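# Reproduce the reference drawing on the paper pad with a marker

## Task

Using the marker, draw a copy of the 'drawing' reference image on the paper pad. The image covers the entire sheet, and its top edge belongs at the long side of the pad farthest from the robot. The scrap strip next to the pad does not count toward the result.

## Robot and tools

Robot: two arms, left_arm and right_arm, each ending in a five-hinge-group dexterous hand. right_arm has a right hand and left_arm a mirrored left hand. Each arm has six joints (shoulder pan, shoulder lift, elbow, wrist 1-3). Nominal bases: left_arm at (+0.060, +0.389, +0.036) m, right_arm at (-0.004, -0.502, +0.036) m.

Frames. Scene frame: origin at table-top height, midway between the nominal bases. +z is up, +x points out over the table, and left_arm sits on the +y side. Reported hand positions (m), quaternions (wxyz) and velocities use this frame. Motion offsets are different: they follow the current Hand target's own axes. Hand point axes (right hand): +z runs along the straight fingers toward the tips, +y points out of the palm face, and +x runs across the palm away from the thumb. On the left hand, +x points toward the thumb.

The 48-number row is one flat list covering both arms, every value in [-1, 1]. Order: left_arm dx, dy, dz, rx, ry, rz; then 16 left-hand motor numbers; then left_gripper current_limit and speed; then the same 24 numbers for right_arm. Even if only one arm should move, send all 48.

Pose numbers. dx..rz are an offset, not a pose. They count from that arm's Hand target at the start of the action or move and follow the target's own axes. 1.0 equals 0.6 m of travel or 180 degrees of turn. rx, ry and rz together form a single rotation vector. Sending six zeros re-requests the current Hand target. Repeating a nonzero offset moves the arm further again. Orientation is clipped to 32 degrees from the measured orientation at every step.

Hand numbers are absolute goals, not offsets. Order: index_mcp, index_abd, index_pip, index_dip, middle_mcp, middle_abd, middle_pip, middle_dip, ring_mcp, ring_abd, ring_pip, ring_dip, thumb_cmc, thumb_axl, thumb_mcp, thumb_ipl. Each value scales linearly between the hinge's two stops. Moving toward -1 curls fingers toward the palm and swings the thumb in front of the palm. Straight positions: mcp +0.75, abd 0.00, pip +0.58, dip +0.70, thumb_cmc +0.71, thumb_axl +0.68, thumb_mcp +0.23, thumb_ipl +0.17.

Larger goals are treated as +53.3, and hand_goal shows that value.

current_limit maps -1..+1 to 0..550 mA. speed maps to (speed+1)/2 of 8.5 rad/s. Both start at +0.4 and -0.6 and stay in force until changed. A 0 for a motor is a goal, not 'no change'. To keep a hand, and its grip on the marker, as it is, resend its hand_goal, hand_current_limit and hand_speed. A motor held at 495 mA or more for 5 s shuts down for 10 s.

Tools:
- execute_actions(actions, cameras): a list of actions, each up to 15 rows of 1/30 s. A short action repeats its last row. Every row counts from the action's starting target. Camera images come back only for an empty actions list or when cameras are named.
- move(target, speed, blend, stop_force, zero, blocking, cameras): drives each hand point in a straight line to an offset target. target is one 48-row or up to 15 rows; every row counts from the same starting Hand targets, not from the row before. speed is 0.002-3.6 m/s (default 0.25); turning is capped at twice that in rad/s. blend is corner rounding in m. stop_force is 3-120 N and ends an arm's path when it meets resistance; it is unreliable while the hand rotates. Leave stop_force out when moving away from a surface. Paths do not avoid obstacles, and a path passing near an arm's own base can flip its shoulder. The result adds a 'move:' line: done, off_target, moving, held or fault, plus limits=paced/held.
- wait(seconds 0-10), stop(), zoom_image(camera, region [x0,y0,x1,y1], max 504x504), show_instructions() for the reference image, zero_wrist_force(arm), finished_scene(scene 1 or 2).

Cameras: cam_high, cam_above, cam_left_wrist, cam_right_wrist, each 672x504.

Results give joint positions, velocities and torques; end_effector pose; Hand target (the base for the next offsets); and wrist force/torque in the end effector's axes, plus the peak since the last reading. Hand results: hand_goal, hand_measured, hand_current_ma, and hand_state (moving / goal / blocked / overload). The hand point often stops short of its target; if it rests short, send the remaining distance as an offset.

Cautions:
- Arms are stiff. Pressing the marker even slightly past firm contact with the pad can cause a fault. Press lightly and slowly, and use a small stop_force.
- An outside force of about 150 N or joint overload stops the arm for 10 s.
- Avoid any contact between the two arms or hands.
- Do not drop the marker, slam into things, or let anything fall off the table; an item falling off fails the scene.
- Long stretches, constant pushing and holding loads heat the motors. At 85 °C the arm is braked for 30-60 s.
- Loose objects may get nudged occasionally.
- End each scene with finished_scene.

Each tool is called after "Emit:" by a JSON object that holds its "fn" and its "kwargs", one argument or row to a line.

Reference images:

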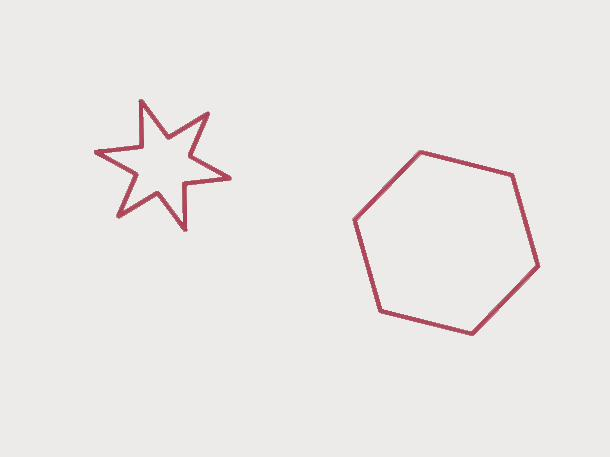

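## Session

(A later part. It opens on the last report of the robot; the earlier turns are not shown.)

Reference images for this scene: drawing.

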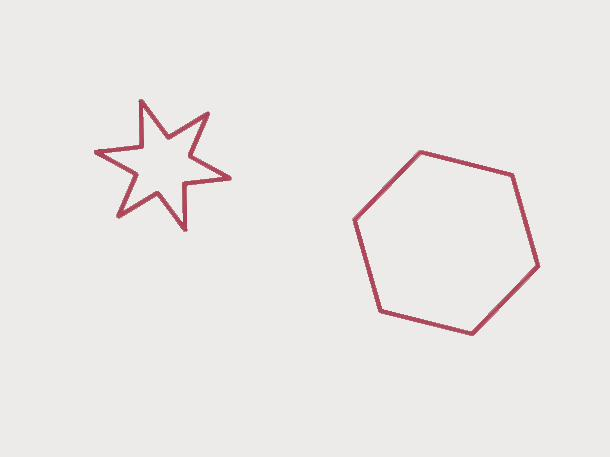

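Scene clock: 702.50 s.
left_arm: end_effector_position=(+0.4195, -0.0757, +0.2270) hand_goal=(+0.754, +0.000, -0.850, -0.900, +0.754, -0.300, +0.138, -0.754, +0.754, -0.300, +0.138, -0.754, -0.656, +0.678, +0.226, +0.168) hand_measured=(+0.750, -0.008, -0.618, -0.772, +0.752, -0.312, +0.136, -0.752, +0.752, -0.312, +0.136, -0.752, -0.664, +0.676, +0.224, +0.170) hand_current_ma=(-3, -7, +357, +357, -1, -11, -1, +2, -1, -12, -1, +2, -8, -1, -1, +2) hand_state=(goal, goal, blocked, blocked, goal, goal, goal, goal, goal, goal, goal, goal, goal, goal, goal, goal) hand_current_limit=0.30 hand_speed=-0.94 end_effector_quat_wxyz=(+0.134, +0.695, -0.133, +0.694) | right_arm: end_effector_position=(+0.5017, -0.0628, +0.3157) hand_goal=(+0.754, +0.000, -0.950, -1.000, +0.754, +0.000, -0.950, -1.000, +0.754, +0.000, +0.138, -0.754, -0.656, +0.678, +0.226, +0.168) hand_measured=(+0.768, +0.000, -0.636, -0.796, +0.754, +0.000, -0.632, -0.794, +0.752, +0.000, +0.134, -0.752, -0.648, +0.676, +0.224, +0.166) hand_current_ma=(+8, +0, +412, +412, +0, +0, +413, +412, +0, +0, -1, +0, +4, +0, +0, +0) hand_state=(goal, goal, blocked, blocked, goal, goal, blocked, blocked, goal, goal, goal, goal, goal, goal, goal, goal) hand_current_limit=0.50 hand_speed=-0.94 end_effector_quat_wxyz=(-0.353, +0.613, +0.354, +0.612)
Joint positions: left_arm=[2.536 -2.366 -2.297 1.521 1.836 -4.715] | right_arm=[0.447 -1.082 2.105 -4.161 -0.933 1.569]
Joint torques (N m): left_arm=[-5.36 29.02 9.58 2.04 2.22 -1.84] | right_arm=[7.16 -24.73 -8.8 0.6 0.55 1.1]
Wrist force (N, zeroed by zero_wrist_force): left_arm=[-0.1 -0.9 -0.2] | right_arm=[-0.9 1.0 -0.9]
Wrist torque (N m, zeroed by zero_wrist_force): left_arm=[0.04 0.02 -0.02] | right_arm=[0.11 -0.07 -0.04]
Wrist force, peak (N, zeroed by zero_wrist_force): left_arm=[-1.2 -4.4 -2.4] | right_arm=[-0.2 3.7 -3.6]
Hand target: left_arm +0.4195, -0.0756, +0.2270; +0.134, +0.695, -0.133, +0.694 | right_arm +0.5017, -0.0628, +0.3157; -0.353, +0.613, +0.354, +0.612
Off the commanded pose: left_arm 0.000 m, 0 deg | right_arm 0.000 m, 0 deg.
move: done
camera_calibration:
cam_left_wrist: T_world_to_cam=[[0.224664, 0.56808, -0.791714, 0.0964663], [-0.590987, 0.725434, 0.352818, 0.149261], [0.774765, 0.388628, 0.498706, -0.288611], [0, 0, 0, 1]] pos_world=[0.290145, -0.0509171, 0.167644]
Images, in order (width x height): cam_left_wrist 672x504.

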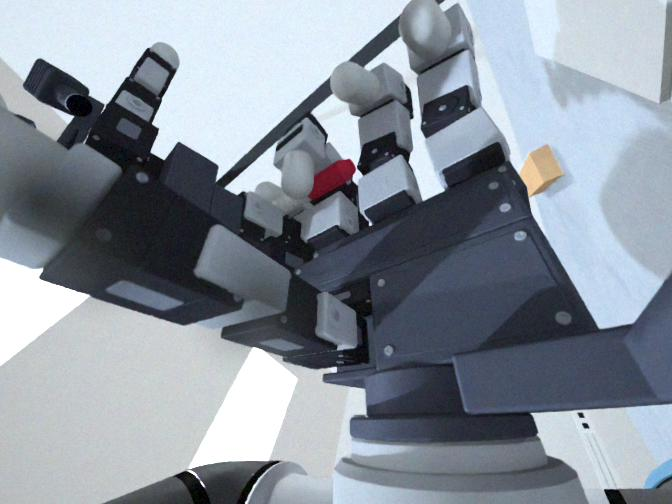

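Emit:
{"fn": "move", "kwargs": {
  "target": [0,0,0,0,0,0,0.754,0,-1,-1,0.754,-0.3,0.1387,-0.754,0.754,-0.3,0.1387,-0.754,-0.657,0.678,0.225,0.168,0.77,-0.94,0,0,0,0,0,0,0.754,0,-1,-1,0.754,0,-1,-1,0.754,0,0.1387,-0.754,-0.656,0.678,0.225,0.168,0.6,-0.94],
  "speed": 0.03,
  "cameras": []
}}

Emit:
{"fn": "zero_wrist_force", "kwargs": {
  "arm": "left_arm"
}}

Emit:
{"fn": "zero_wrist_force", "kwargs": {
  "arm": "right_arm"
}}

Emit:
{"fn": "move", "kwargs": {
  "target": [0,0,0,0,0,0,0.754,0,-1,-1,0.754,-0.3,0.1387,-0.754,0.754,-0.3,0.1387,-0.754,-0.657,0.678,0.225,0.168,0.77,-0.94,0.015,0,0,0,0,0,0.754,0,-1,-1,0.754,0,-1,-1,0.754,0,0.1387,-0.754,-0.656,0.678,0.225,0.168,0.6,-0.94],
  "speed": 0.01,
  "cameras": ["cam_left_wrist"]
}}

Scene clock: 704.47 s.
left_arm: end_effector_position=(+0.4195, -0.0757, +0.2270) hand_goal=(+0.754, +0.000, -1.000, -1.000, +0.754, -0.300, +0.138, -0.754, +0.754, -0.300, +0.138, -0.754, -0.656, +0.678, +0.226, +0.168) hand_measured=(+0.750, -0.008, -0.620, -0.776, +0.752, -0.312, +0.136, -0.752, +0.752, -0.312, +0.136, -0.752, -0.664, +0.676, +0.224, +0.170) hand_current_ma=(-3, -7, +487, +487, -1, -11, -1, +2, -1, -12, -1, +2, -8, -1, -1, +2) hand_state=(goal, goal, blocked, blocked, goal, goal, goal, goal, goal, goal, goal, goal, goal, goal, goal, goal) hand_current_limit=0.77 hand_speed=-0.94 end_effector_quat_wxyz=(+0.134, +0.695, -0.133, +0.694) | right_arm: end_effector_position=(+0.5017, -0.0628, +0.3157) hand_goal=(+0.754, +0.000, -1.000, -1.000, +0.754, +0.000, -1.000, -1.000, +0.754, +0.000, +0.138, -0.754, -0.656, +0.678, +0.226, +0.168) hand_measured=(+0.768, +0.000, -0.636, -0.796, +0.754, +0.000, -0.632, -0.794, +0.752, +0.000, +0.134, -0.752, -0.648, +0.676, +0.224, +0.166) hand_current_ma=(+9, +0, +440, +440, +0, +0, +440, +440, +0, +0, -1, +0, +4, +0, +0, +0) hand_state=(goal, goal, blocked, blocked, goal, goal, blocked, blocked, goal, goal, goal, goal, goal, goal, goal, goal) hand_current_limit=0.60 hand_speed=-0.94 end_effector_quat_wxyz=(-0.353, +0.613, +0.354, +0.612)
Joint positions: left_arm=[2.536 -2.366 -2.297 1.521 1.836 -4.715] | right_arm=[0.447 -1.082 2.105 -4.161 -0.933 1.569]
Joint torques (N m): left_arm=[-0.89 28.98 7.16 3.33 2.43 -1.85] | right_arm=[7.4 -24.97 -8.76 0.38 1.04 1.14]
Wrist force (N, zeroed by zero_wrist_force): left_arm=[0.7 -0.4 -0.3] | right_arm=[-0.2 0.9 -0.4]
Wrist torque (N m, zeroed by zero_wrist_force): left_arm=[0.04 0.06 -0.01] | right_arm=[0.05 -0.04 -0.07]
Wrist force, peak (N, zeroed by zero_wrist_force): left_arm=[-0.7 -1.6 -0.3] | right_arm=[-1.6 1.1 -0.7]
Hand target: left_arm +0.4195, -0.0756, +0.2270; +0.134, +0.695, -0.133, +0.694 | right_arm +0.5017, -0.0628, +0.3157; -0.353, +0.613, +0.354, +0.612
Off the commanded pose: left_arm 0.000 m, 0 deg | right_arm 0.000 m, 0 deg.
move: done
No camera images: "cameras" was empty.

Wrist force sensor zeroed.

Wrist force sensor zeroed.

Scene clock: 705.70 s.
left_arm: end_effector_position=(+0.4195, -0.0757, +0.2270) hand_goal=(+0.754, +0.000, -1.000, -1.000, +0.754, -0.300, +0.138, -0.754, +0.754, -0.300, +0.138, -0.754, -0.656, +0.678, +0.226, +0.168) hand_measured=(+0.746, -0.018, -0.626, -0.776, +0.752, -0.310, +0.136, -0.752, +0.752, -0.312, +0.136, -0.752, -0.664, +0.676, +0.224, +0.170) hand_current_ma=(-7, -23, +487, +487, -1, -11, -1, +2, -1, -12, -1, +2, -8, -1, -1, +2) hand_state=(goal, goal, blocked, blocked, goal, goal, goal, goal, goal, goal, goal, goal, goal, goal, goal, goal) hand_current_limit=0.77 hand_speed=-0.94 end_effector_quat_wxyz=(+0.134, +0.695, -0.133, +0.694) | right_arm: end_effector_position=(+0.5017, -0.0628, +0.3245) hand_goal=(+0.754, +0.000, -1.000, -1.000, +0.754, +0.000, -1.000, -1.000, +0.754, +0.000, +0.138, -0.754, -0.656, +0.678, +0.226, +0.168) hand_measured=(+0.768, -0.006, -0.636, -0.796, +0.754, -0.006, -0.632, -0.794, +0.752, +0.000, +0.134, -0.752, -0.648, +0.676, +0.224, +0.166) hand_current_ma=(+9, -1, +440, +440, +0, -1, +440, +440, +0, +0, -1, +0, +4, +0, +0, +0) hand_state=(goal, goal, blocked, blocked, goal, goal, blocked, blocked, goal, goal, goal, goal, goal, goal, goal, goal) hand_current_limit=0.60 hand_speed=-0.94 end_effector_quat_wxyz=(-0.353, +0.613, +0.354, +0.612)
Joint positions: left_arm=[2.536 -2.366 -2.297 1.521 1.836 -4.715] | right_arm=[0.447 -1.103 2.102 -4.138 -0.933 1.569]
Joint torques (N m): left_arm=[2.69 28.99 5.13 -1.5 2.31 -1.72] | right_arm=[8.18 -46.57 -23.12 -1.03 -1.15 0.95]
Wrist force (N, zeroed by zero_wrist_force): left_arm=[8.2 -1.7 -0.9] | right_arm=[-10.2 1.3 -0.7]
Wrist torque (N m, zeroed by zero_wrist_force): left_arm=[0.02 0.14 0.51] | right_arm=[0.06 -0.08 -0.65]
Wrist force, peak (N, zeroed by zero_wrist_force): left_arm=[9.1 -1.4 -1.3] | right_arm=[-11.1 1.6 -0.5]
Hand target: left_arm +0.4195, -0.0756, +0.2270; +0.134, +0.695, -0.133, +0.694 | right_arm +0.5017, -0.0628, +0.3247; -0.353, +0.613, +0.354, +0.612
Off the commanded pose: left_arm 0.000 m, 0 deg | right_arm 0.000 m, 0 deg.
move: done
camera_calibration:
cam_left_wrist: T_world_to_cam=[[0.224664, 0.56808, -0.791714, 0.0964663], [-0.590987, 0.725434, 0.352818, 0.149261], [0.774765, 0.388628, 0.498706, -0.288611], [0, 0, 0, 1]] pos_world=[0.290145, -0.0509171, 0.167644]
Images, in order (width x height): cam_left_wrist 672x504.

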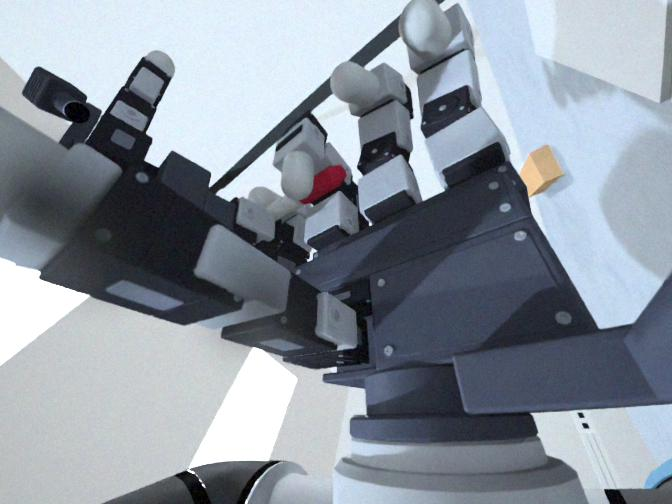

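Emit:
{"fn": "zoom_image", "kwargs": {
  "camera": "cam_left_wrist",
  "region": [220, 40, 540, 280]
}}

Scaled by 1.575.

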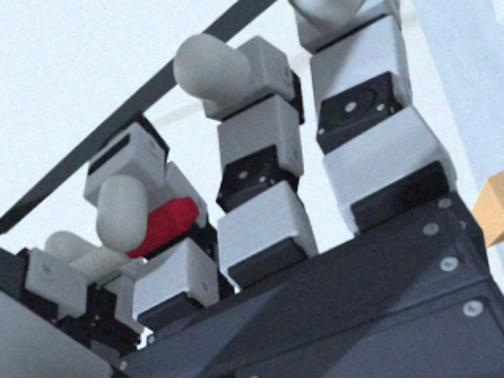

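Emit:
{"fn": "move", "kwargs": {
  "target": [
    [0,0,0,0,0,0,0.754,0,-0.62,-0.80,0.754,-0.3,0.1387,-0.754,0.754,-0.3,0.1387,-0.754,-0.657,0.678,0.225,0.168,0.3,-0.94,0,0,0,0,0,0,0.754,0,-1,-1,0.754,0,-1,-1,0.754,0,0.1387,-0.754,-0.656,0.678,0.225,0.168,0.5,-0.94],
    [0,0,0,0,0,0,0.754,0,-0.5,-0.79,0.754,-0.3,0.1387,-0.754,0.754,-0.3,0.1387,-0.754,-0.657,0.678,0.225,0.168,0.2,-0.92,0,0,0,0,0,0,0.754,0,-1,-1,0.754,0,-1,-1,0.754,0,0.1387,-0.754,-0.656,0.678,0.225,0.168,0.5,-0.94],
    [0,0,0,0,0,0,0.754,0,0.1387,-0.754,0.754,-0.3,0.1387,-0.754,0.754,-0.3,0.1387,-0.754,-0.657,0.678,0.225,0.168,0.2,-0.85,0,0,0,0,0,0,0.754,0,-1,-1,0.754,0,-1,-1,0.754,0,0.1387,-0.754,-0.656,0.678,0.225,0.168,0.5,-0.94],
    [0.0155,-0.002,-0.0117,0,0,0,0.754,0,0.1387,-0.754,0.754,-0.3,0.1387,-0.754,0.754,-0.3,0.1387,-0.754,-0.657,0.678,0.225,0.168,0.2,-0.85,0,0,0,0,0,0,0.754,0,-1,-1,0.754,0,-1,-1,0.754,0,0.1387,-0.754,-0.656,0.678,0.225,0.168,0.5,-0.94],
    [0.0155,0,-0.0117,0,0,0,0.754,0,0.1387,-0.754,0.754,-0.3,0.1387,-0.754,0.754,-0.3,0.1387,-0.754,-0.657,0.678,0.225,0.168,0.2,-0.85,0,0,0,0,0,0,0.754,0,-1,-1,0.754,0,-1,-1,0.754,0,0.1387,-0.754,-0.656,0.678,0.225,0.168,0.5,-0.94]
  ],
  "speed": 0.02,
  "cameras": ["cam_left_wrist","cam_right_wrist"]
}}

Scene clock: 731.70 s.
left_arm: end_effector_position=(+0.4130, -0.0729, +0.2362) hand_goal=(+0.754, +0.000, +0.138, -0.754, +0.754, -0.300, +0.138, -0.754, +0.754, -0.300, +0.138, -0.754, -0.656, +0.678, +0.226, +0.168) hand_measured=(+0.752, -0.008, +0.136, -0.756, +0.752, -0.310, +0.136, -0.752, +0.752, -0.312, +0.136, -0.752, -0.664, +0.676, +0.224, +0.170) hand_current_ma=(-2, -7, -2, -2, -1, -11, -1, +2, -1, -12, -1, +2, -8, -1, -1, +2) hand_state=(goal, goal, goal, goal, goal, goal, goal, goal, goal, goal, goal, goal, goal, goal, goal, goal) hand_current_limit=0.20 hand_speed=-0.85 end_effector_quat_wxyz=(+0.134, +0.695, -0.133, +0.694) | right_arm: end_effector_position=(+0.5017, -0.0628, +0.3247) hand_goal=(+0.754, +0.000, -1.000, -1.000, +0.754, +0.000, -1.000, -1.000, +0.754, +0.000, +0.138, -0.754, -0.656, +0.678, +0.226, +0.168) hand_measured=(+0.756, -0.004, -0.636, -0.796, +0.756, -0.004, -0.632, -0.794, +0.752, +0.000, +0.134, -0.752, -0.648, +0.676, +0.224, +0.166) hand_current_ma=(+1, -1, +413, +413, +0, +0, +413, +413, +0, +0, -1, +0, +4, +0, +0, +0) hand_state=(goal, goal, blocked, blocked, goal, goal, blocked, blocked, goal, goal, goal, goal, goal, goal, goal, goal) hand_current_limit=0.50 hand_speed=-0.94 end_effector_quat_wxyz=(-0.353, +0.613, +0.354, +0.612)
Joint positions: left_arm=[2.531 -2.335 -2.32 1.513 1.841 -4.715] | right_arm=[0.447 -1.103 2.102 -4.138 -0.933 1.569]
Joint torques (N m): left_arm=[-8.42 40.49 10.58 0.82 2.19 0.28] | right_arm=[8.57 -25.34 -8.96 -0.15 0.7 1.05]
Wrist force (N, zeroed by zero_wrist_force): left_arm=[-1.5 -3.6 -1.7] | right_arm=[0.0 2.8 -3.2]
Wrist torque (N m, zeroed by zero_wrist_force): left_arm=[0.07 0.00 -0.15] | right_arm=[0.31 -0.12 -0.06]
Wrist force, peak (N, zeroed by zero_wrist_force): left_arm=[9.4 -1.8 -1.2] | right_arm=[-11.2 1.5 -0.7]
Hand target: left_arm +0.4130, -0.0730, +0.2363; +0.134, +0.695, -0.133, +0.694 | right_arm +0.5017, -0.0628, +0.3247; -0.353, +0.613, +0.354, +0.612
Off the commanded pose: left_arm 0.000 m, 0 deg | right_arm 0.000 m, 0 deg.
move: done
camera_calibration:
cam_left_wrist: T_world_to_cam=[[0.224631, 0.56812, -0.791695, 0.103605], [-0.591, 0.725402, 0.352861, 0.140196], [0.774765, 0.388628, 0.498706, -0.289329], [0, 0, 0, 1]] pos_world=[0.283745, -0.0481173, 0.176844]
cam_right_wrist: T_world_to_cam=[[0.558788, -0.290523, -0.776758, -0.0136426], [-0.790844, -0.468626, -0.393645, 0.434063], [-0.249646, 0.834258, -0.491621, 0.458058], [0, 0, 0, 1]] pos_world=[0.465252, -0.182689, 0.385461]
Images, in order (width x height): cam_left_wrist 672x504, cam_right_wrist 672x504.

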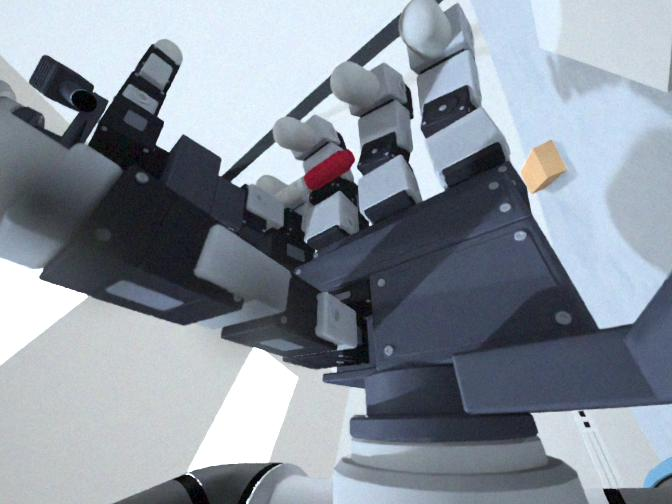

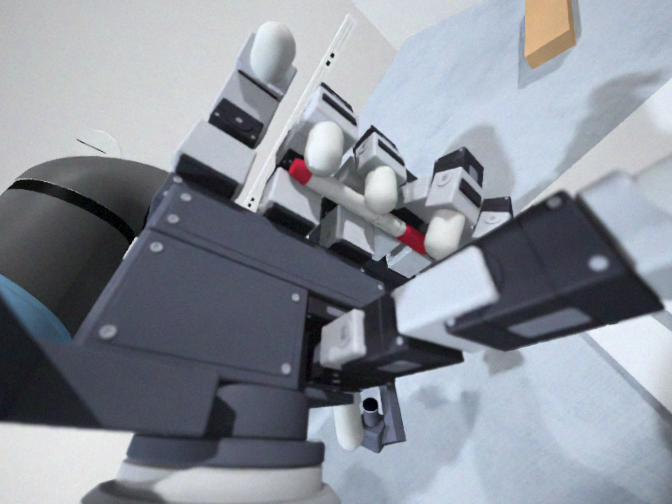

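Emit:
{"fn": "move", "kwargs": {
  "target": [
    [0,0,0,0,0,0,0.754,0,-0.45,-0.754,0.754,-0.3,0.1387,-0.754,0.754,-0.3,0.1387,-0.754,-0.657,0.678,0.225,0.168,0.2,-0.92,0,0,0,0,0,0,0.754,0,-1,-1,0.754,0,-1,-1,0.754,0,0.1387,-0.754,-0.656,0.678,0.225,0.168,0.5,-0.94],
    [0,0,0,0,0,0,0.754,0,-0.7,-0.80,0.754,-0.3,0.1387,-0.754,0.754,-0.3,0.1387,-0.754,-0.657,0.678,0.225,0.168,0.2,-0.94,0,0,0,0,0,0,0.754,0,-1,-1,0.754,0,-1,-1,0.754,0,0.1387,-0.754,-0.656,0.678,0.225,0.168,0.5,-0.94],
    [0,0,0,0,0,0,0.754,0,-0.85,-0.90,0.754,-0.3,0.1387,-0.754,0.754,-0.3,0.1387,-0.754,-0.657,0.678,0.225,0.168,0.3,-0.94,0,0,0,0,0,0,0.754,0,-1,-1,0.754,0,-1,-1,0.754,0,0.1387,-0.754,-0.656,0.678,0.225,0.168,0.5,-0.94]
  ],
  "speed": 0.02,
  "cameras": ["cam_left_wrist"]
}}

Scene clock: 737.73 s.
left_arm: end_effector_position=(+0.4130, -0.0730, +0.2363) hand_goal=(+0.754, +0.000, -0.850, -0.900, +0.754, -0.300, +0.138, -0.754, +0.754, -0.300, +0.138, -0.754, -0.656, +0.678, +0.226, +0.168) hand_measured=(+0.748, -0.008, -0.628, -0.780, +0.752, -0.310, +0.136, -0.752, +0.752, -0.312, +0.136, -0.752, -0.664, +0.676, +0.224, +0.170) hand_current_ma=(-5, -7, +358, +356, -1, -11, -1, +2, -1, -12, -1, +2, -8, -1, -1, +2) hand_state=(goal, goal, blocked, blocked, goal, goal, goal, goal, goal, goal, goal, goal, goal, goal, goal, goal) hand_current_limit=0.30 hand_speed=-0.94 end_effector_quat_wxyz=(+0.134, +0.695, -0.133, +0.694) | right_arm: end_effector_position=(+0.5017, -0.0628, +0.3246) hand_goal=(+0.754, +0.000, -1.000, -1.000, +0.754, +0.000, -1.000, -1.000, +0.754, +0.000, +0.138, -0.754, -0.656, +0.678, +0.226, +0.168) hand_measured=(+0.764, -0.004, -0.636, -0.796, +0.754, -0.004, -0.632, -0.794, +0.752, +0.000, +0.134, -0.752, -0.648, +0.676, +0.224, +0.166) hand_current_ma=(+5, -1, +412, +412, +0, +0, +412, +413, +0, +0, -1, +0, +4, +0, +0, +0) hand_state=(goal, goal, blocked, blocked, goal, goal, blocked, blocked, goal, goal, goal, goal, goal, goal, goal, goal) hand_current_limit=0.50 hand_speed=-0.94 end_effector_quat_wxyz=(-0.353, +0.613, +0.354, +0.612)
Joint positions: left_arm=[2.531 -2.335 -2.319 1.512 1.842 -4.715] | right_arm=[0.447 -1.103 2.102 -4.138 -0.933 1.569]
Joint torques (N m): left_arm=[-5.13 40.72 8.82 1.75 2.33 0.13] | right_arm=[9.04 -24.85 -8.89 0.87 0.71 1.26]
Wrist force (N, zeroed by zero_wrist_force): left_arm=[-1.0 -1.2 -0.6] | right_arm=[-1.8 0.1 -0.3]
Wrist torque (N m, zeroed by zero_wrist_force): left_arm=[-0.01 -0.05 0.04] | right_arm=[-0.02 -0.03 -0.05]
Wrist force, peak (N, zeroed by zero_wrist_force): left_arm=[-1.4 -4.1 -2.0] | right_arm=[0.3 2.7 -3.1]
Hand target: left_arm +0.4130, -0.0730, +0.2363; +0.134, +0.695, -0.133, +0.694 | right_arm +0.5017, -0.0628, +0.3247; -0.353, +0.613, +0.354, +0.612
Off the commanded pose: left_arm 0.000 m, 0 deg | right_arm 0.000 m, 0 deg.
move: done
camera_calibration:
cam_left_wrist: T_world_to_cam=[[0.224664, 0.56808, -0.791714, 0.103813], [-0.590987, 0.725434, 0.352818, 0.140252], [0.774765, 0.388628, 0.498706, -0.289224], [0, 0, 0, 1]] pos_world=[0.283645, -0.0483171, 0.176944]
Images, in order (width x height): cam_left_wrist 672x504.

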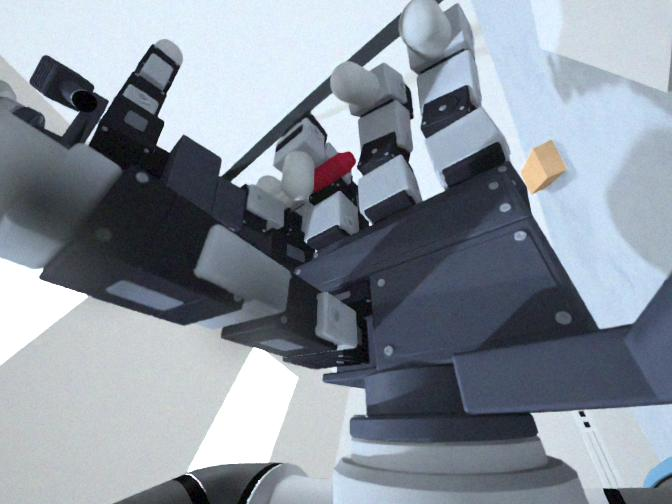

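Emit:
{"fn": "move", "kwargs": {
  "target": [0,0,0,0,0,0,0.754,0,-1,-1,0.754,-0.3,0.1387,-0.754,0.754,-0.3,0.1387,-0.754,-0.657,0.678,0.225,0.168,0.77,-0.94,0,0,0,0,0,0,0.754,0,-1,-1,0.754,0,-1,-1,0.754,0,0.1387,-0.754,-0.656,0.678,0.225,0.168,0.77,-0.94],
  "speed": 0.03,
  "cameras": []
}}

Emit:
{"fn": "zero_wrist_force", "kwargs": {
  "arm": "left_arm"
}}

Emit:
{"fn": "zero_wrist_force", "kwargs": {
  "arm": "right_arm"
}}

Emit:
{"fn": "move", "kwargs": {
  "target": [0,0,0,0,0,0,0.754,0,-1,-1,0.754,-0.3,0.1387,-0.754,0.754,-0.3,0.1387,-0.754,-0.657,0.678,0.225,0.168,1,-0.94,0.015,0,0,0,0,0,0.754,0,-1,-1,0.754,0,-1,-1,0.754,0,0.1387,-0.754,-0.656,0.678,0.225,0.168,0.78,-0.94],
  "speed": 0.012,
  "cameras": []
}}

Emit:
{"fn": "move", "kwargs": {
  "target": [0,0,0,0,0,0,0.754,0,-1,-1,0.754,-0.3,0.1387,-0.754,0.754,-0.3,0.1387,-0.754,-0.657,0.678,0.225,0.168,0.7,-0.94,0,0,0,0,0,0,0.754,0,-1,-1,0.754,0,-1,-1,0.754,0,0.1387,-0.754,-0.656,0.678,0.225,0.168,0.6,-0.94],
  "speed": 0.03,
  "cameras": ["cam_left_wrist","cam_right_wrist"]
}}

Scene clock: 739.40 s.
left_arm: end_effector_position=(+0.4130, -0.0730, +0.2363) hand_goal=(+0.754, +0.000, -1.000, -1.000, +0.754, -0.300, +0.138, -0.754, +0.754, -0.300, +0.138, -0.754, -0.656, +0.678, +0.226, +0.168) hand_measured=(+0.748, -0.008, -0.632, -0.784, +0.752, -0.310, +0.136, -0.752, +0.752, -0.312, +0.136, -0.752, -0.664, +0.676, +0.224, +0.170) hand_current_ma=(-5, -7, +487, +487, -1, -11, -1, +2, -1, -12, -1, +2, -8, -1, -1, +2) hand_state=(goal, goal, blocked, blocked, goal, goal, goal, goal, goal, goal, goal, goal, goal, goal, goal, goal) hand_current_limit=0.77 hand_speed=-0.94 end_effector_quat_wxyz=(+0.134, +0.695, -0.133, +0.694) | right_arm: end_effector_position=(+0.5017, -0.0628, +0.3246) hand_goal=(+0.754, +0.000, -1.000, -1.000, +0.754, +0.000, -1.000, -1.000, +0.754, +0.000, +0.138, -0.754, -0.656, +0.678, +0.226, +0.168) hand_measured=(+0.764, -0.004, -0.636, -0.796, +0.754, -0.004, -0.634, -0.794, +0.752, +0.000, +0.134, -0.752, -0.648, +0.676, +0.224, +0.166) hand_current_ma=(+5, -1, +487, +487, +0, +0, +487, +487, +0, +0, -1, +0, +4, +0, +0, +0) hand_state=(goal, goal, blocked, blocked, goal, goal, blocked, blocked, goal, goal, goal, goal, goal, goal, goal, goal) hand_current_limit=0.77 hand_speed=-0.94 end_effector_quat_wxyz=(-0.353, +0.613, +0.354, +0.612)
Joint positions: left_arm=[2.531 -2.335 -2.319 1.512 1.842 -4.715] | right_arm=[0.447 -1.103 2.102 -4.138 -0.933 1.569]
Joint torques (N m): left_arm=[-2.22 38.55 7.95 2.65 2.12 0.37] | right_arm=[7.11 -24.11 -9.22 0.63 0.88 1.33]
Wrist force (N, zeroed by zero_wrist_force): left_arm=[-0.3 -1.0 -0.6] | right_arm=[-1.1 0.1 -0.2]
Wrist torque (N m, zeroed by zero_wrist_force): left_arm=[-0.04 0.00 0.03] | right_arm=[-0.02 -0.01 -0.05]
Wrist force, peak (N, zeroed by zero_wrist_force): left_arm=[-1.1 -1.4 -0.3] | right_arm=[-2.0 0.7 -0.5]
Hand target: left_arm +0.4130, -0.0730, +0.2363; +0.134, +0.695, -0.133, +0.694 | right_arm +0.5017, -0.0628, +0.3247; -0.353, +0.613, +0.354, +0.612
Off the commanded pose: left_arm 0.000 m, 0 deg | right_arm 0.000 m, 0 deg.
move: done
No camera images: "cameras" was empty.

Wrist force sensor zeroed.

Wrist force sensor zeroed.

Scene clock: 740.47 s.
left_arm: end_effector_position=(+0.4130, -0.0730, +0.2363) hand_goal=(+0.754, +0.000, -1.000, -1.000, +0.754, -0.300, +0.138, -0.754, +0.754, -0.300, +0.138, -0.754, -0.656, +0.678, +0.226, +0.168) hand_measured=(+0.752, -0.008, -0.654, -0.786, +0.752, -0.310, +0.136, -0.752, +0.752, -0.312, +0.136, -0.752, -0.664, +0.676, +0.224, +0.170) hand_current_ma=(-2, -6, +550, +550, -1, -11, -1, +2, -1, -11, -1, +2, -8, -1, -1, +2) hand_state=(goal, goal, blocked, blocked, goal, goal, goal, goal, goal, goal, goal, goal, goal, goal, goal, goal) hand_current_limit=1.00 hand_speed=-0.94 end_effector_quat_wxyz=(+0.134, +0.695, -0.133, +0.694) | right_arm: end_effector_position=(+0.5017, -0.0628, +0.3335) hand_goal=(+0.754, +0.000, -1.000, -1.000, +0.754, +0.000, -1.000, -1.000, +0.754, +0.000, +0.138, -0.754, -0.656, +0.678, +0.226, +0.168) hand_measured=(+0.764, -0.008, -0.636, -0.798, +0.756, -0.008, -0.634, -0.794, +0.752, +0.000, +0.134, -0.752, -0.648, +0.676, +0.224, +0.166) hand_current_ma=(+4, -2, +490, +489, +0, -2, +489, +489, +0, +0, -1, +0, +4, +0, +0, +0) hand_state=(goal, goal, blocked, blocked, goal, goal, blocked, blocked, goal, goal, goal, goal, goal, goal, goal, goal) hand_current_limit=0.78 hand_speed=-0.94 end_effector_quat_wxyz=(-0.353, +0.613, +0.354, +0.612)
Joint positions: left_arm=[2.531 -2.335 -2.319 1.512 1.842 -4.715] | right_arm=[0.447 -1.123 2.099 -4.114 -0.933 1.569]
Joint torques (N m): left_arm=[0.59 27.93 4.18 2.75 2.28 0.31] | right_arm=[8.52 -39.61 -19.85 0.58 -0.75 0.36]
Wrist force (N, zeroed by zero_wrist_force): left_arm=[-0.2 -2.2 -0.4] | right_arm=[1.3 1.4 -2.4]
Wrist torque (N m, zeroed by zero_wrist_force): left_arm=[0.07 -0.05 -0.13] | right_arm=[0.22 -0.13 0.03]
Wrist force, peak (N, zeroed by zero_wrist_force): left_arm=[10.4 0.4 0.4] | right_arm=[-11.1 -0.3 -0.2]
Hand target: left_arm +0.4130, -0.0730, +0.2363; +0.134, +0.695, -0.133, +0.694 | right_arm +0.5018, -0.0628, +0.3337; -0.353, +0.613, +0.354, +0.612
Off the commanded pose: left_arm 0.000 m, 0 deg | right_arm 0.000 m, 0 deg.
move: done
No camera images: "cameras" was empty.

Scene clock: 740.97 s.
left_arm: end_effector_position=(+0.4130, -0.0730, +0.2363) hand_goal=(+0.754, +0.000, -1.000, -1.000, +0.754, -0.300, +0.138, -0.754, +0.754, -0.300, +0.138, -0.754, -0.656, +0.678, +0.226, +0.168) hand_measured=(+0.752, -0.008, -0.654, -0.786, +0.752, -0.310, +0.136, -0.752, +0.752, -0.312, +0.136, -0.752, -0.664, +0.676, +0.224, +0.170) hand_current_ma=(-2, -6, +468, +468, -1, -11, -1, +2, -1, -11, -1, +2, -8, -1, -1, +2) hand_state=(goal, goal, blocked, blocked, goal, goal, goal, goal, goal, goal, goal, goal, goal, goal, goal, goal) hand_current_limit=0.70 hand_speed=-0.94 end_effector_quat_wxyz=(+0.134, +0.695, -0.133, +0.694) | right_arm: end_effector_position=(+0.5017, -0.0628, +0.3336) hand_goal=(+0.754, +0.000, -1.000, -1.000, +0.754, +0.000, -1.000, -1.000, +0.754, +0.000, +0.138, -0.754, -0.656, +0.678, +0.226, +0.168) hand_measured=(+0.764, -0.008, -0.636, -0.798, +0.756, -0.008, -0.634, -0.794, +0.752, +0.000, +0.134, -0.752, -0.648, +0.676, +0.224, +0.166) hand_current_ma=(+4, -2, +440, +440, +0, -2, +440, +440, +0, +0, -1, +0, +4, +0, +0, +0) hand_state=(goal, goal, blocked, blocked, goal, goal, blocked, blocked, goal, goal, goal, goal, goal, goal, goal, goal) hand_current_limit=0.60 hand_speed=-0.94 end_effector_quat_wxyz=(-0.353, +0.613, +0.354, +0.612)
Joint positions: left_arm=[2.531 -2.335 -2.319 1.512 1.842 -4.715] | right_arm=[0.447 -1.123 2.098 -4.114 -0.933 1.569]
Joint torques (N m): left_arm=[1.43 27.98 0.93 3.04 2.12 0.34] | right_arm=[9 -40.93 -18.31 0.66 -2.1 -0.97]
Wrist force (N, zeroed by zero_wrist_force): left_arm=[-0.6 -2.4 -0.4] | right_arm=[1.1 1.3 -2.7]
Wrist torque (N m, zeroed by zero_wrist_force): left_arm=[0.04 0.02 -0.16] | right_arm=[0.23 -0.10 0.01]
Wrist force, peak (N, zeroed by zero_wrist_force): left_arm=[-1.0 -2.7 -0.9] | right_arm=[1.3 1.6 -2.7]
Hand target: left_arm +0.4130, -0.0730, +0.2363; +0.134, +0.695, -0.133, +0.694 | right_arm +0.5018, -0.0628, +0.3337; -0.353, +0.613, +0.354, +0.612
Off the commanded pose: left_arm 0.000 m, 0 deg | right_arm 0.000 m, 0 deg.
move: done
camera_calibration:
cam_left_wrist: T_world_to_cam=[[0.224664, 0.56808, -0.791714, 0.103813], [-0.590987, 0.725434, 0.352818, 0.140252], [0.774765, 0.388628, 0.498706, -0.289224], [0, 0, 0, 1]] pos_world=[0.283645, -0.0483171, 0.176944]
cam_right_wrist: T_world_to_cam=[[0.558725, -0.29056, -0.776789, -0.00661714], [-0.790887, -0.468604, -0.393583, 0.437606], [-0.249647, 0.834258, -0.49162, 0.462483], [0, 0, 0, 1]] pos_world=[0.465251, -0.182689, 0.39446]
Images, in order (width x height): cam_left_wrist 672x504, cam_right_wrist 672x504.

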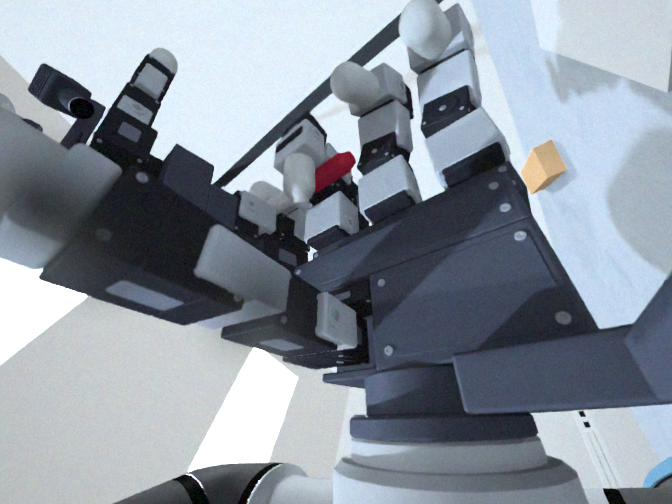

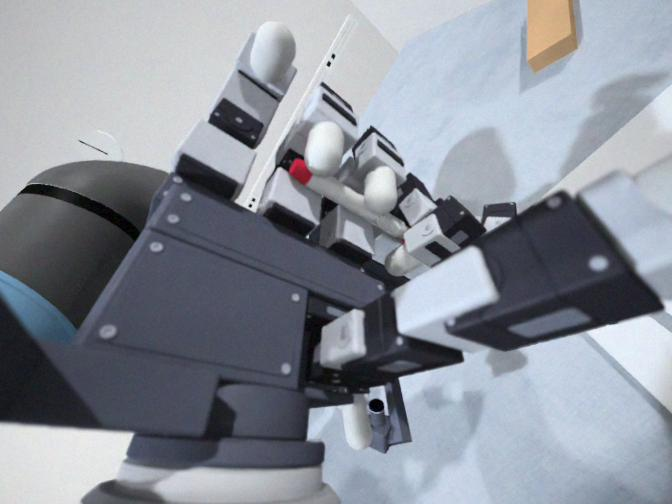

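Emit:
{"fn": "zoom_image", "kwargs": {
  "camera": "cam_left_wrist",
  "region": [220, 100, 400, 260]
}}

Emit:
{"fn": "zoom_image", "kwargs": {
  "camera": "cam_right_wrist",
  "region": [280, 120, 500, 300]
}}

Scaled by 2.800.

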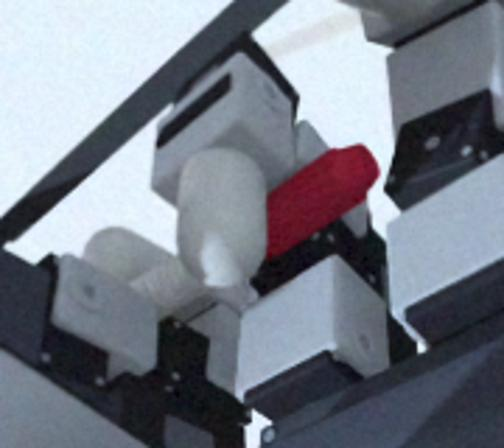

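Scaled by 2.291.

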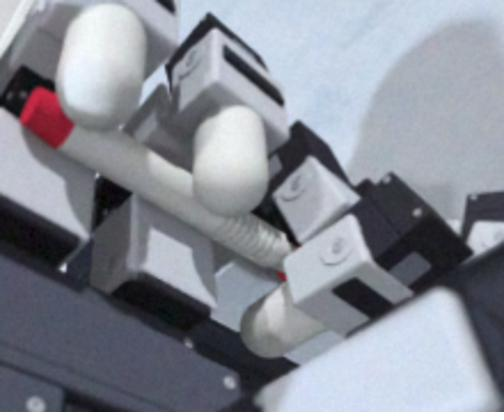

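Emit:
{"fn": "move", "kwargs": {
  "target": [0,0,0,0,0,0,0.754,0,-1,-1,0.754,-0.3,0.1387,-0.754,0.754,-0.3,0.1387,-0.754,-0.657,0.678,0.225,0.168,0.5,-0.94,0.03,0,0,0,0,0,0.754,0,-1,-1,0.754,0,-1,-1,0.754,0,0.1387,-0.754,-0.656,0.678,0.225,0.168,0.5,-0.94],
  "speed": 0.02,
  "cameras": ["cam_left_wrist","cam_right_wrist"]
}}

Emit:
{"fn": "zoom_image", "kwargs": {
  "camera": "cam_left_wrist",
  "region": [220, 100, 400, 260]
}}

Emit:
{"fn": "zoom_image", "kwargs": {
  "camera": "cam_right_wrist",
  "region": [280, 120, 500, 300]
}}

Scene clock: 743.93 s.
left_arm: end_effector_position=(+0.4130, -0.0730, +0.2363) hand_goal=(+0.754, +0.000, -1.000, -1.000, +0.754, -0.300, +0.138, -0.754, +0.754, -0.300, +0.138, -0.754, -0.656, +0.678, +0.226, +0.168) hand_measured=(+0.752, -0.008, -0.654, -0.786, +0.752, -0.310, +0.136, -0.752, +0.752, -0.312, +0.136, -0.752, -0.664, +0.676, +0.224, +0.170) hand_current_ma=(-2, -6, +413, +413, -1, -11, -1, +2, -1, -11, -1, +2, -8, -1, -1, +2) hand_state=(goal, goal, blocked, blocked, goal, goal, goal, goal, goal, goal, goal, goal, goal, goal, goal, goal) hand_current_limit=0.50 hand_speed=-0.94 end_effector_quat_wxyz=(+0.134, +0.695, -0.133, +0.694) | right_arm: end_effector_position=(+0.5018, -0.0627, +0.3515) hand_goal=(+0.754, +0.000, -1.000, -1.000, +0.754, +0.000, -1.000, -1.000, +0.754, +0.000, +0.138, -0.754, -0.656, +0.678, +0.226, +0.168) hand_measured=(+0.756, -0.006, -0.636, -0.798, +0.756, -0.006, -0.634, -0.794, +0.752, +0.000, +0.134, -0.752, -0.648, +0.676, +0.224, +0.166) hand_current_ma=(+0, -1, +413, +412, +0, -1, +412, +412, +0, +0, -1, +0, +4, +0, +0, +0) hand_state=(goal, goal, blocked, blocked, goal, goal, blocked, blocked, goal, goal, goal, goal, goal, goal, goal, goal) hand_current_limit=0.50 hand_speed=-0.94 end_effector_quat_wxyz=(-0.353, +0.613, +0.354, +0.612)
Joint positions: left_arm=[2.531 -2.335 -2.319 1.512 1.842 -4.715] | right_arm=[0.447 -1.163 2.09 -4.066 -0.933 1.569]
Joint torques (N m): left_arm=[6.72 28.51 -5.95 3.1 2.31 0.52] | right_arm=[10.61 -41.02 -20.01 0.65 -2.13 0.84]
Wrist force (N, zeroed by zero_wrist_force): left_arm=[-1.1 -2.7 -1.5] | right_arm=[1.1 2.3 -2.9]
Wrist torque (N m, zeroed by zero_wrist_force): left_arm=[0.14 -0.01 -0.18] | right_arm=[0.24 -0.11 -0.02]
Wrist force, peak (N, zeroed by zero_wrist_force): left_arm=[-1.1 -2.9 -1.5] | right_arm=[1.4 2.6 -2.8]
Hand target: left_arm +0.4130, -0.0730, +0.2363; +0.134, +0.695, -0.133, +0.694 | right_arm +0.5018, -0.0627, +0.3517; -0.353, +0.613, +0.354, +0.612
Off the commanded pose: left_arm 0.000 m, 0 deg | right_arm 0.000 m, 0 deg.
move: done
camera_calibration:
cam_left_wrist: T_world_to_cam=[[0.224664, 0.56808, -0.791714, 0.103813], [-0.590987, 0.725434, 0.352818, 0.140252], [0.774765, 0.388628, 0.498706, -0.289224], [0, 0, 0, 1]] pos_world=[0.283645, -0.0483171, 0.176944]
cam_right_wrist: T_world_to_cam=[[0.558706, -0.290494, -0.776828, 0.00726821], [-0.790897, -0.46857, -0.393603, 0.444749], [-0.249659, 0.834299, -0.491544, 0.471289], [0, 0, 0, 1]] pos_world=[0.465351, -0.182689, 0.41236]
Images, in order (width x height): cam_left_wrist 672x504, cam_right_wrist 672x504.

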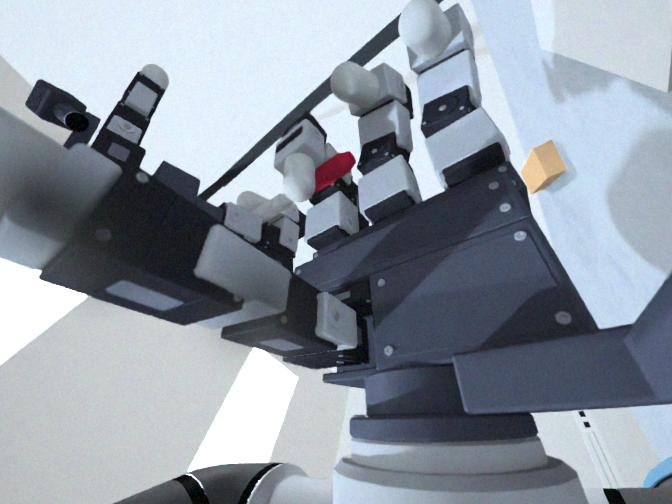

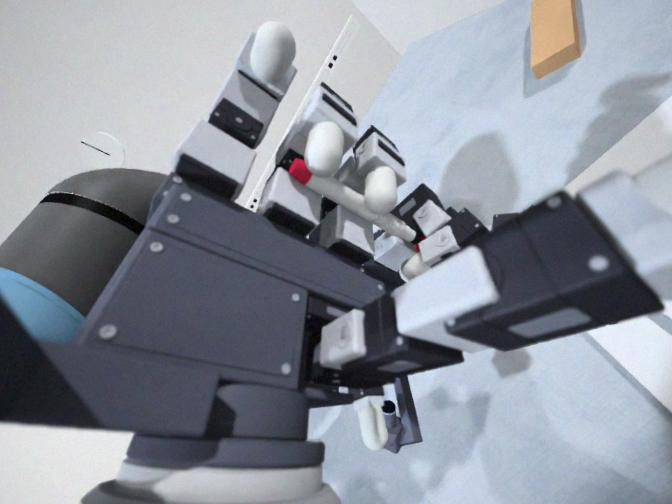

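Scaled by 2.800.

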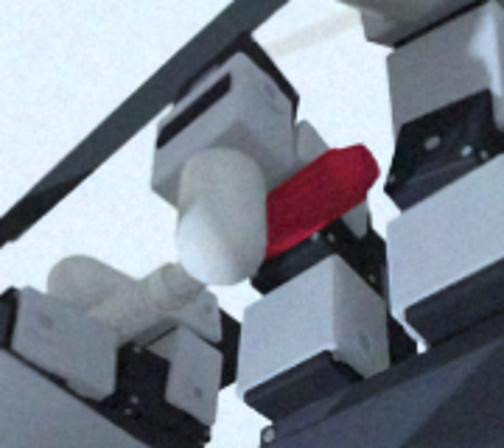

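Scaled by 2.291.

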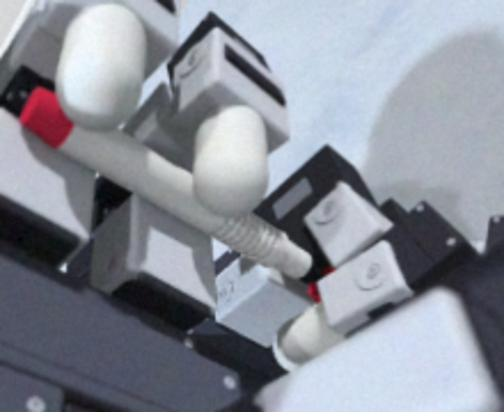

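Emit:
{"fn": "move", "kwargs": {
  "target": [0,0,0,0,0,0,0.754,0,-1,-1,0.754,-0.3,0.1387,-0.754,0.754,-0.3,0.1387,-0.754,-0.657,0.678,0.225,0.168,0.1,-0.94,0.07,0,0,0,0,0,0.754,0,-1,-1,0.754,0,-1,-1,0.754,0,0.1387,-0.754,-0.656,0.678,0.225,0.168,0.3,-0.94],
  "speed": 0.04,
  "cameras": ["all"]
}}

Emit:
{"fn": "zoom_image", "kwargs": {
  "camera": "cam_right_wrist",
  "region": [280, 120, 500, 300]
}}

Scene clock: 750.83 s.
left_arm: end_effector_position=(+0.4130, -0.0730, +0.2363) hand_goal=(+0.754, +0.000, -1.000, -1.000, +0.754, -0.300, +0.138, -0.754, +0.754, -0.300, +0.138, -0.754, -0.656, +0.678, +0.226, +0.168) hand_measured=(+0.752, -0.008, -0.654, -0.786, +0.752, -0.310, +0.136, -0.752, +0.752, -0.312, +0.136, -0.752, -0.664, +0.676, +0.224, +0.170) hand_current_ma=(-2, -6, +303, +303, -1, -11, -1, +2, -1, -11, -1, +2, -8, -1, -1, +2) hand_state=(goal, goal, blocked, blocked, goal, goal, goal, goal, goal, goal, goal, goal, goal, goal, goal, goal) hand_current_limit=0.10 hand_speed=-0.94 end_effector_quat_wxyz=(+0.134, +0.695, -0.133, +0.694) | right_arm: end_effector_position=(+0.5018, -0.0626, +0.3935) hand_goal=(+0.754, +0.000, -1.000, -1.000, +0.754, +0.000, -1.000, -1.000, +0.754, +0.000, +0.138, -0.754, -0.656, +0.678, +0.226, +0.168) hand_measured=(+0.756, -0.006, -0.636, -0.798, +0.756, -0.006, -0.634, -0.794, +0.752, +0.000, +0.134, -0.752, -0.648, +0.676, +0.224, +0.166) hand_current_ma=(+0, -1, +357, +358, +0, -1, +358, +358, +0, +0, -1, +0, +4, +0, +0, +0) hand_state=(goal, goal, blocked, blocked, goal, goal, blocked, blocked, goal, goal, goal, goal, goal, goal, goal, goal) hand_current_limit=0.30 hand_speed=-0.94 end_effector_quat_wxyz=(-0.353, +0.613, +0.354, +0.612)
Joint positions: left_arm=[2.531 -2.335 -2.319 1.512 1.842 -4.715] | right_arm=[0.447 -1.249 2.062 -3.951 -0.933 1.569]
Joint torques (N m): left_arm=[6.63 31.46 -5.73 3.21 2.34 0.49] | right_arm=[9.42 -37.16 -21.51 1.14 -2.1 -1.42]
Wrist force (N, zeroed by zero_wrist_force): left_arm=[-1.1 -2.9 -1.4] | right_arm=[1.0 2.5 -2.6]
Wrist torque (N m, zeroed by zero_wrist_force): left_arm=[0.10 0.00 -0.18] | right_arm=[0.25 -0.10 -0.04]
Wrist force, peak (N, zeroed by zero_wrist_force): left_arm=[-1.0 -3.1 -1.2] | right_arm=[1.1 2.8 -3.1]
Hand target: left_arm +0.4130, -0.0730, +0.2363; +0.134, +0.695, -0.133, +0.694 | right_arm +0.5018, -0.0626, +0.3937; -0.353, +0.613, +0.354, +0.612
Off the commanded pose: left_arm 0.000 m, 0 deg | right_arm 0.000 m, 0 deg.
move: done
camera_calibration:
cam_left_wrist: T_world_to_cam=[[0.224664, 0.56808, -0.791714, 0.103756], [-0.590987, 0.725434, 0.352818, 0.14018], [0.774765, 0.388628, 0.498706, -0.289262], [0, 0, 0, 1]] pos_world=[0.283645, -0.0482171, 0.176944]
cam_right_wrist: T_world_to_cam=[[0.558706, -0.290494, -0.776828, 0.039924], [-0.790897, -0.46857, -0.393603, 0.461327], [-0.249659, 0.834299, -0.491544, 0.491851], [0, 0, 0, 1]] pos_world=[0.465351, -0.182589, 0.45436]

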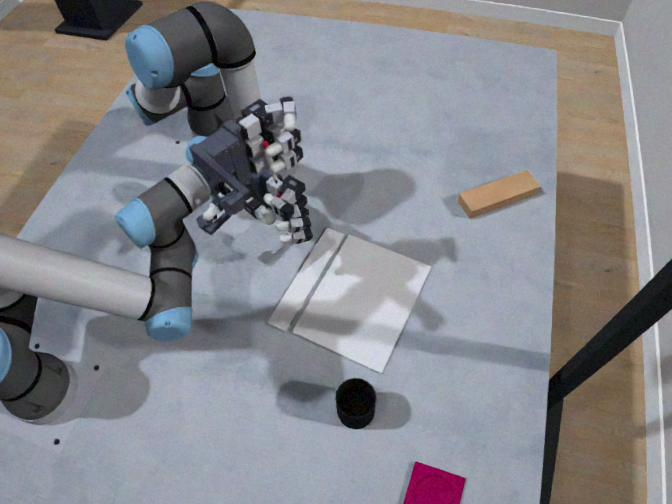

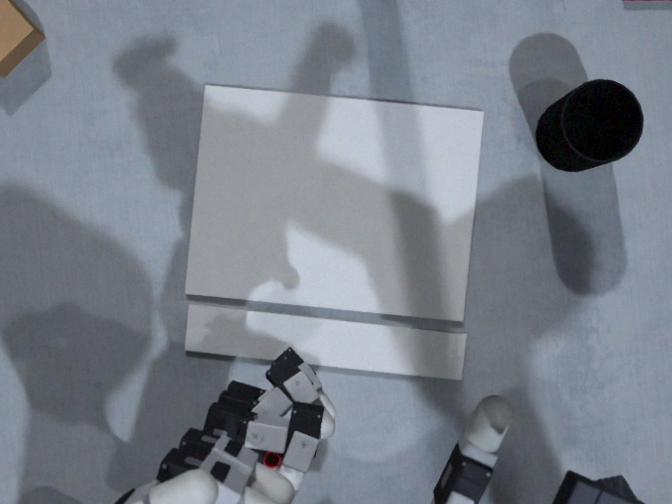

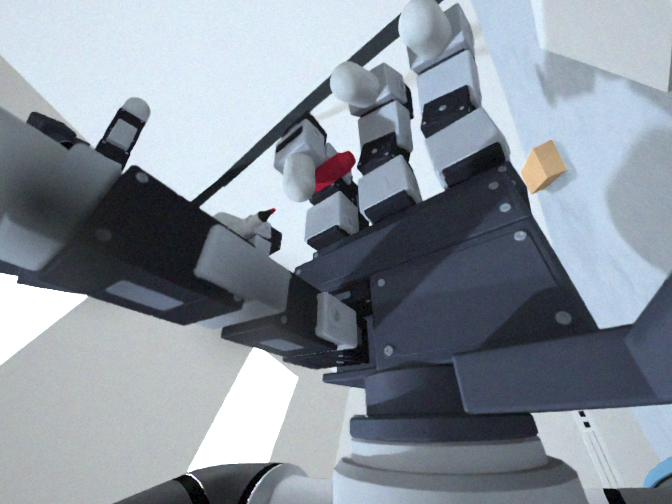

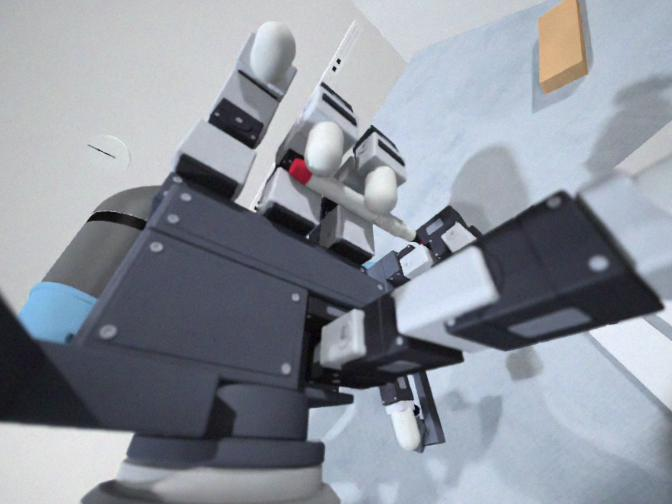

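Scaled by 2.291.

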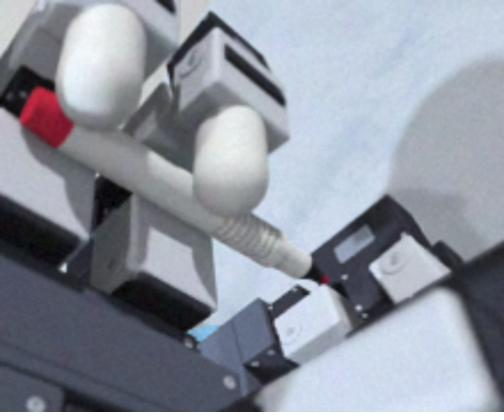

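Emit:
{"fn": "move", "kwargs": {
  "target": [
    [0,-0.2473,0.1706,0,0,0,0.754,0,-1,-1,0.754,-0.3,0.1387,-0.754,0.754,-0.3,0.1387,-0.754,-0.657,0.678,0.225,0.168,-0.1,-0.94,0,0,0,0,0,0,0.754,0,-1,-1,0.754,0,-1,-1,0.754,0,0.1387,-0.754,-0.656,0.678,0.225,0.168,0.3,-0.94],
    [0.157,-0.7115,0.0162,0,0,0,0.754,0,-1,-1,0.754,-0.3,0.1387,-0.754,0.754,-0.3,0.1387,-0.754,-0.657,0.678,0.225,0.168,-0.1,-0.94,0,0,0,0,0,0,0.754,0,-1,-1,0.754,0,-1,-1,0.754,0,0.1387,-0.754,-0.656,0.678,0.225,0.168,0.3,-0.94]
  ],
  "speed": 0.12,
  "blend": 0.03,
  "cameras": ["all"]
}}

Scene clock: 758.03 s.
left_arm: end_effector_position=(+0.5807, +0.3197, +0.3296) hand_goal=(+0.754, +0.000, -1.000, -1.000, +0.754, -0.300, +0.138, -0.754, +0.754, -0.300, +0.138, -0.754, -0.656, +0.678, +0.226, +0.168) hand_measured=(+0.752, -0.008, -0.654, -0.782, +0.752, -0.310, +0.136, -0.752, +0.752, -0.312, +0.136, -0.752, -0.664, +0.676, +0.224, +0.170) hand_current_ma=(-2, -6, +248, +248, -1, -11, -1, +2, -1, -11, -1, +2, -8, -1, -1, +2) hand_state=(goal, goal, blocked, blocked, goal, goal, goal, goal, goal, goal, goal, goal, goal, goal, goal, goal) hand_current_limit=-0.10 hand_speed=-0.94 end_effector_quat_wxyz=(+0.134, +0.695, -0.133, +0.694) | right_arm: end_effector_position=(+0.5018, -0.0626, +0.3937) hand_goal=(+0.754, +0.000, -1.000, -1.000, +0.754, +0.000, -1.000, -1.000, +0.754, +0.000, +0.138, -0.754, -0.656, +0.678, +0.226, +0.168) hand_measured=(+0.756, -0.006, -0.636, -0.798, +0.756, -0.006, -0.634, -0.794, +0.752, +0.000, +0.134, -0.752, -0.648, +0.676, +0.224, +0.166) hand_current_ma=(+0, -1, +358, +358, +0, -1, +358, +358, +0, +0, -1, +0, +4, +0, +0, +0) hand_state=(goal, goal, blocked, blocked, goal, goal, blocked, blocked, goal, goal, goal, goal, goal, goal, goal, goal) hand_current_limit=0.30 hand_speed=-0.94 end_effector_quat_wxyz=(-0.353, +0.613, +0.354, +0.612)
Joint positions: left_arm=[3.843 -2.045 -2.326 1.228 0.529 -4.714] | right_arm=[0.447 -1.249 2.062 -3.951 -0.933 1.569]
Joint torques (N m): left_arm=[10.2 34.87 16.13 -0.65 -2.03 1.34] | right_arm=[9.8 -39.17 -22.25 0.94 -1.9 -1.69]
Wrist force (N, zeroed by zero_wrist_force): left_arm=[-0.8 -3.0 -1.4] | right_arm=[1.3 2.5 -2.9]
Wrist torque (N m, zeroed by zero_wrist_force): left_arm=[0.08 -0.05 -0.25] | right_arm=[0.29 -0.15 0.00]
Wrist force, peak (N, zeroed by zero_wrist_force): left_arm=[-0.8 -3.4 -1.5] | right_arm=[1.3 2.7 -3.0]
Hand target: left_arm +0.5807, +0.3199, +0.3296; +0.134, +0.695, -0.133, +0.694 | right_arm +0.5018, -0.0626, +0.3937; -0.353, +0.613, +0.354, +0.612
Off the commanded pose: left_arm 0.000 m, 0 deg | right_arm 0.000 m, 0 deg.
move: done
camera_calibration:
cam_left_wrist: T_world_to_cam=[[0.22462, 0.568057, -0.791743, -0.0831027], [-0.591043, 0.725406, 0.352781, -0.0784628], [0.774735, 0.388713, 0.498687, -0.618344], [0, 0, 0, 1]] pos_world=[0.451345, 0.344483, 0.270244]
cam_right_wrist: T_world_to_cam=[[0.558725, -0.29056, -0.776789, 0.0399634], [-0.790887, -0.468604, -0.393583, 0.461347], [-0.249647, 0.834258, -0.49162, 0.491922], [0, 0, 0, 1]] pos_world=[0.465351, -0.182589, 0.45446]

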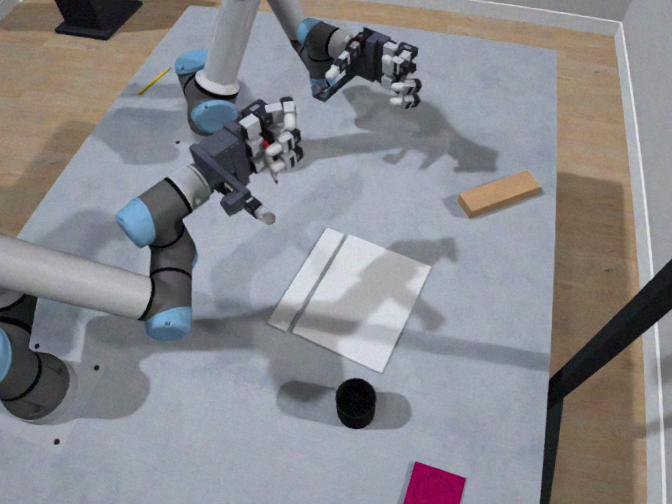

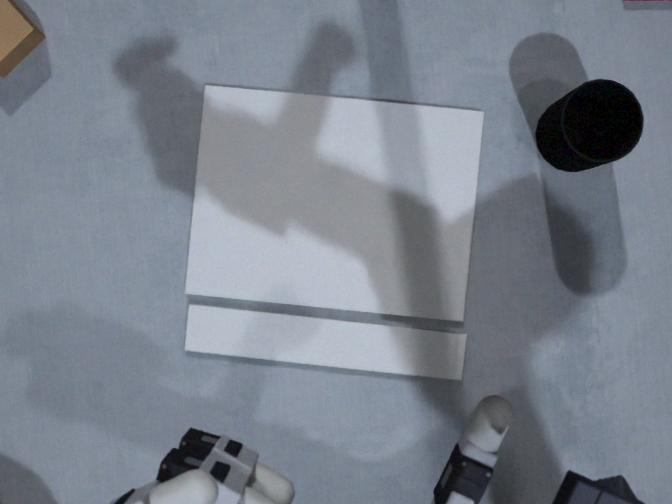

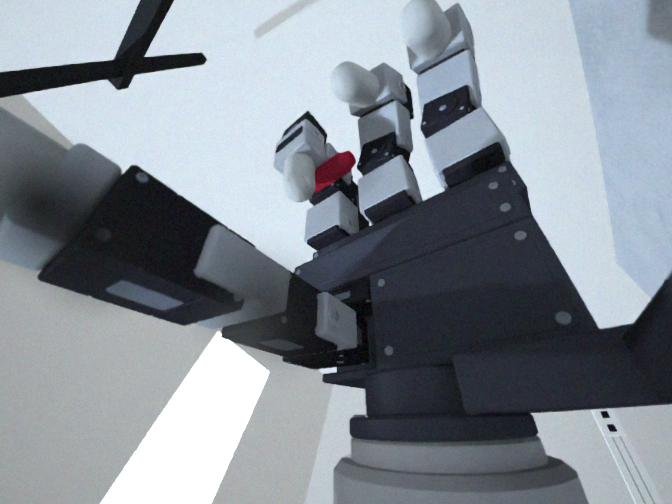

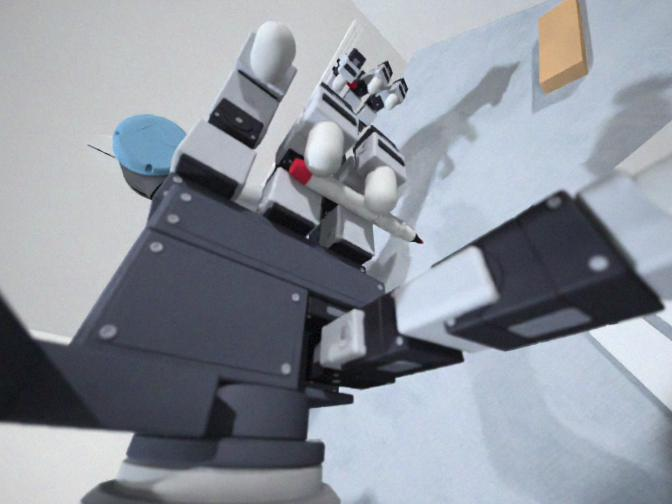

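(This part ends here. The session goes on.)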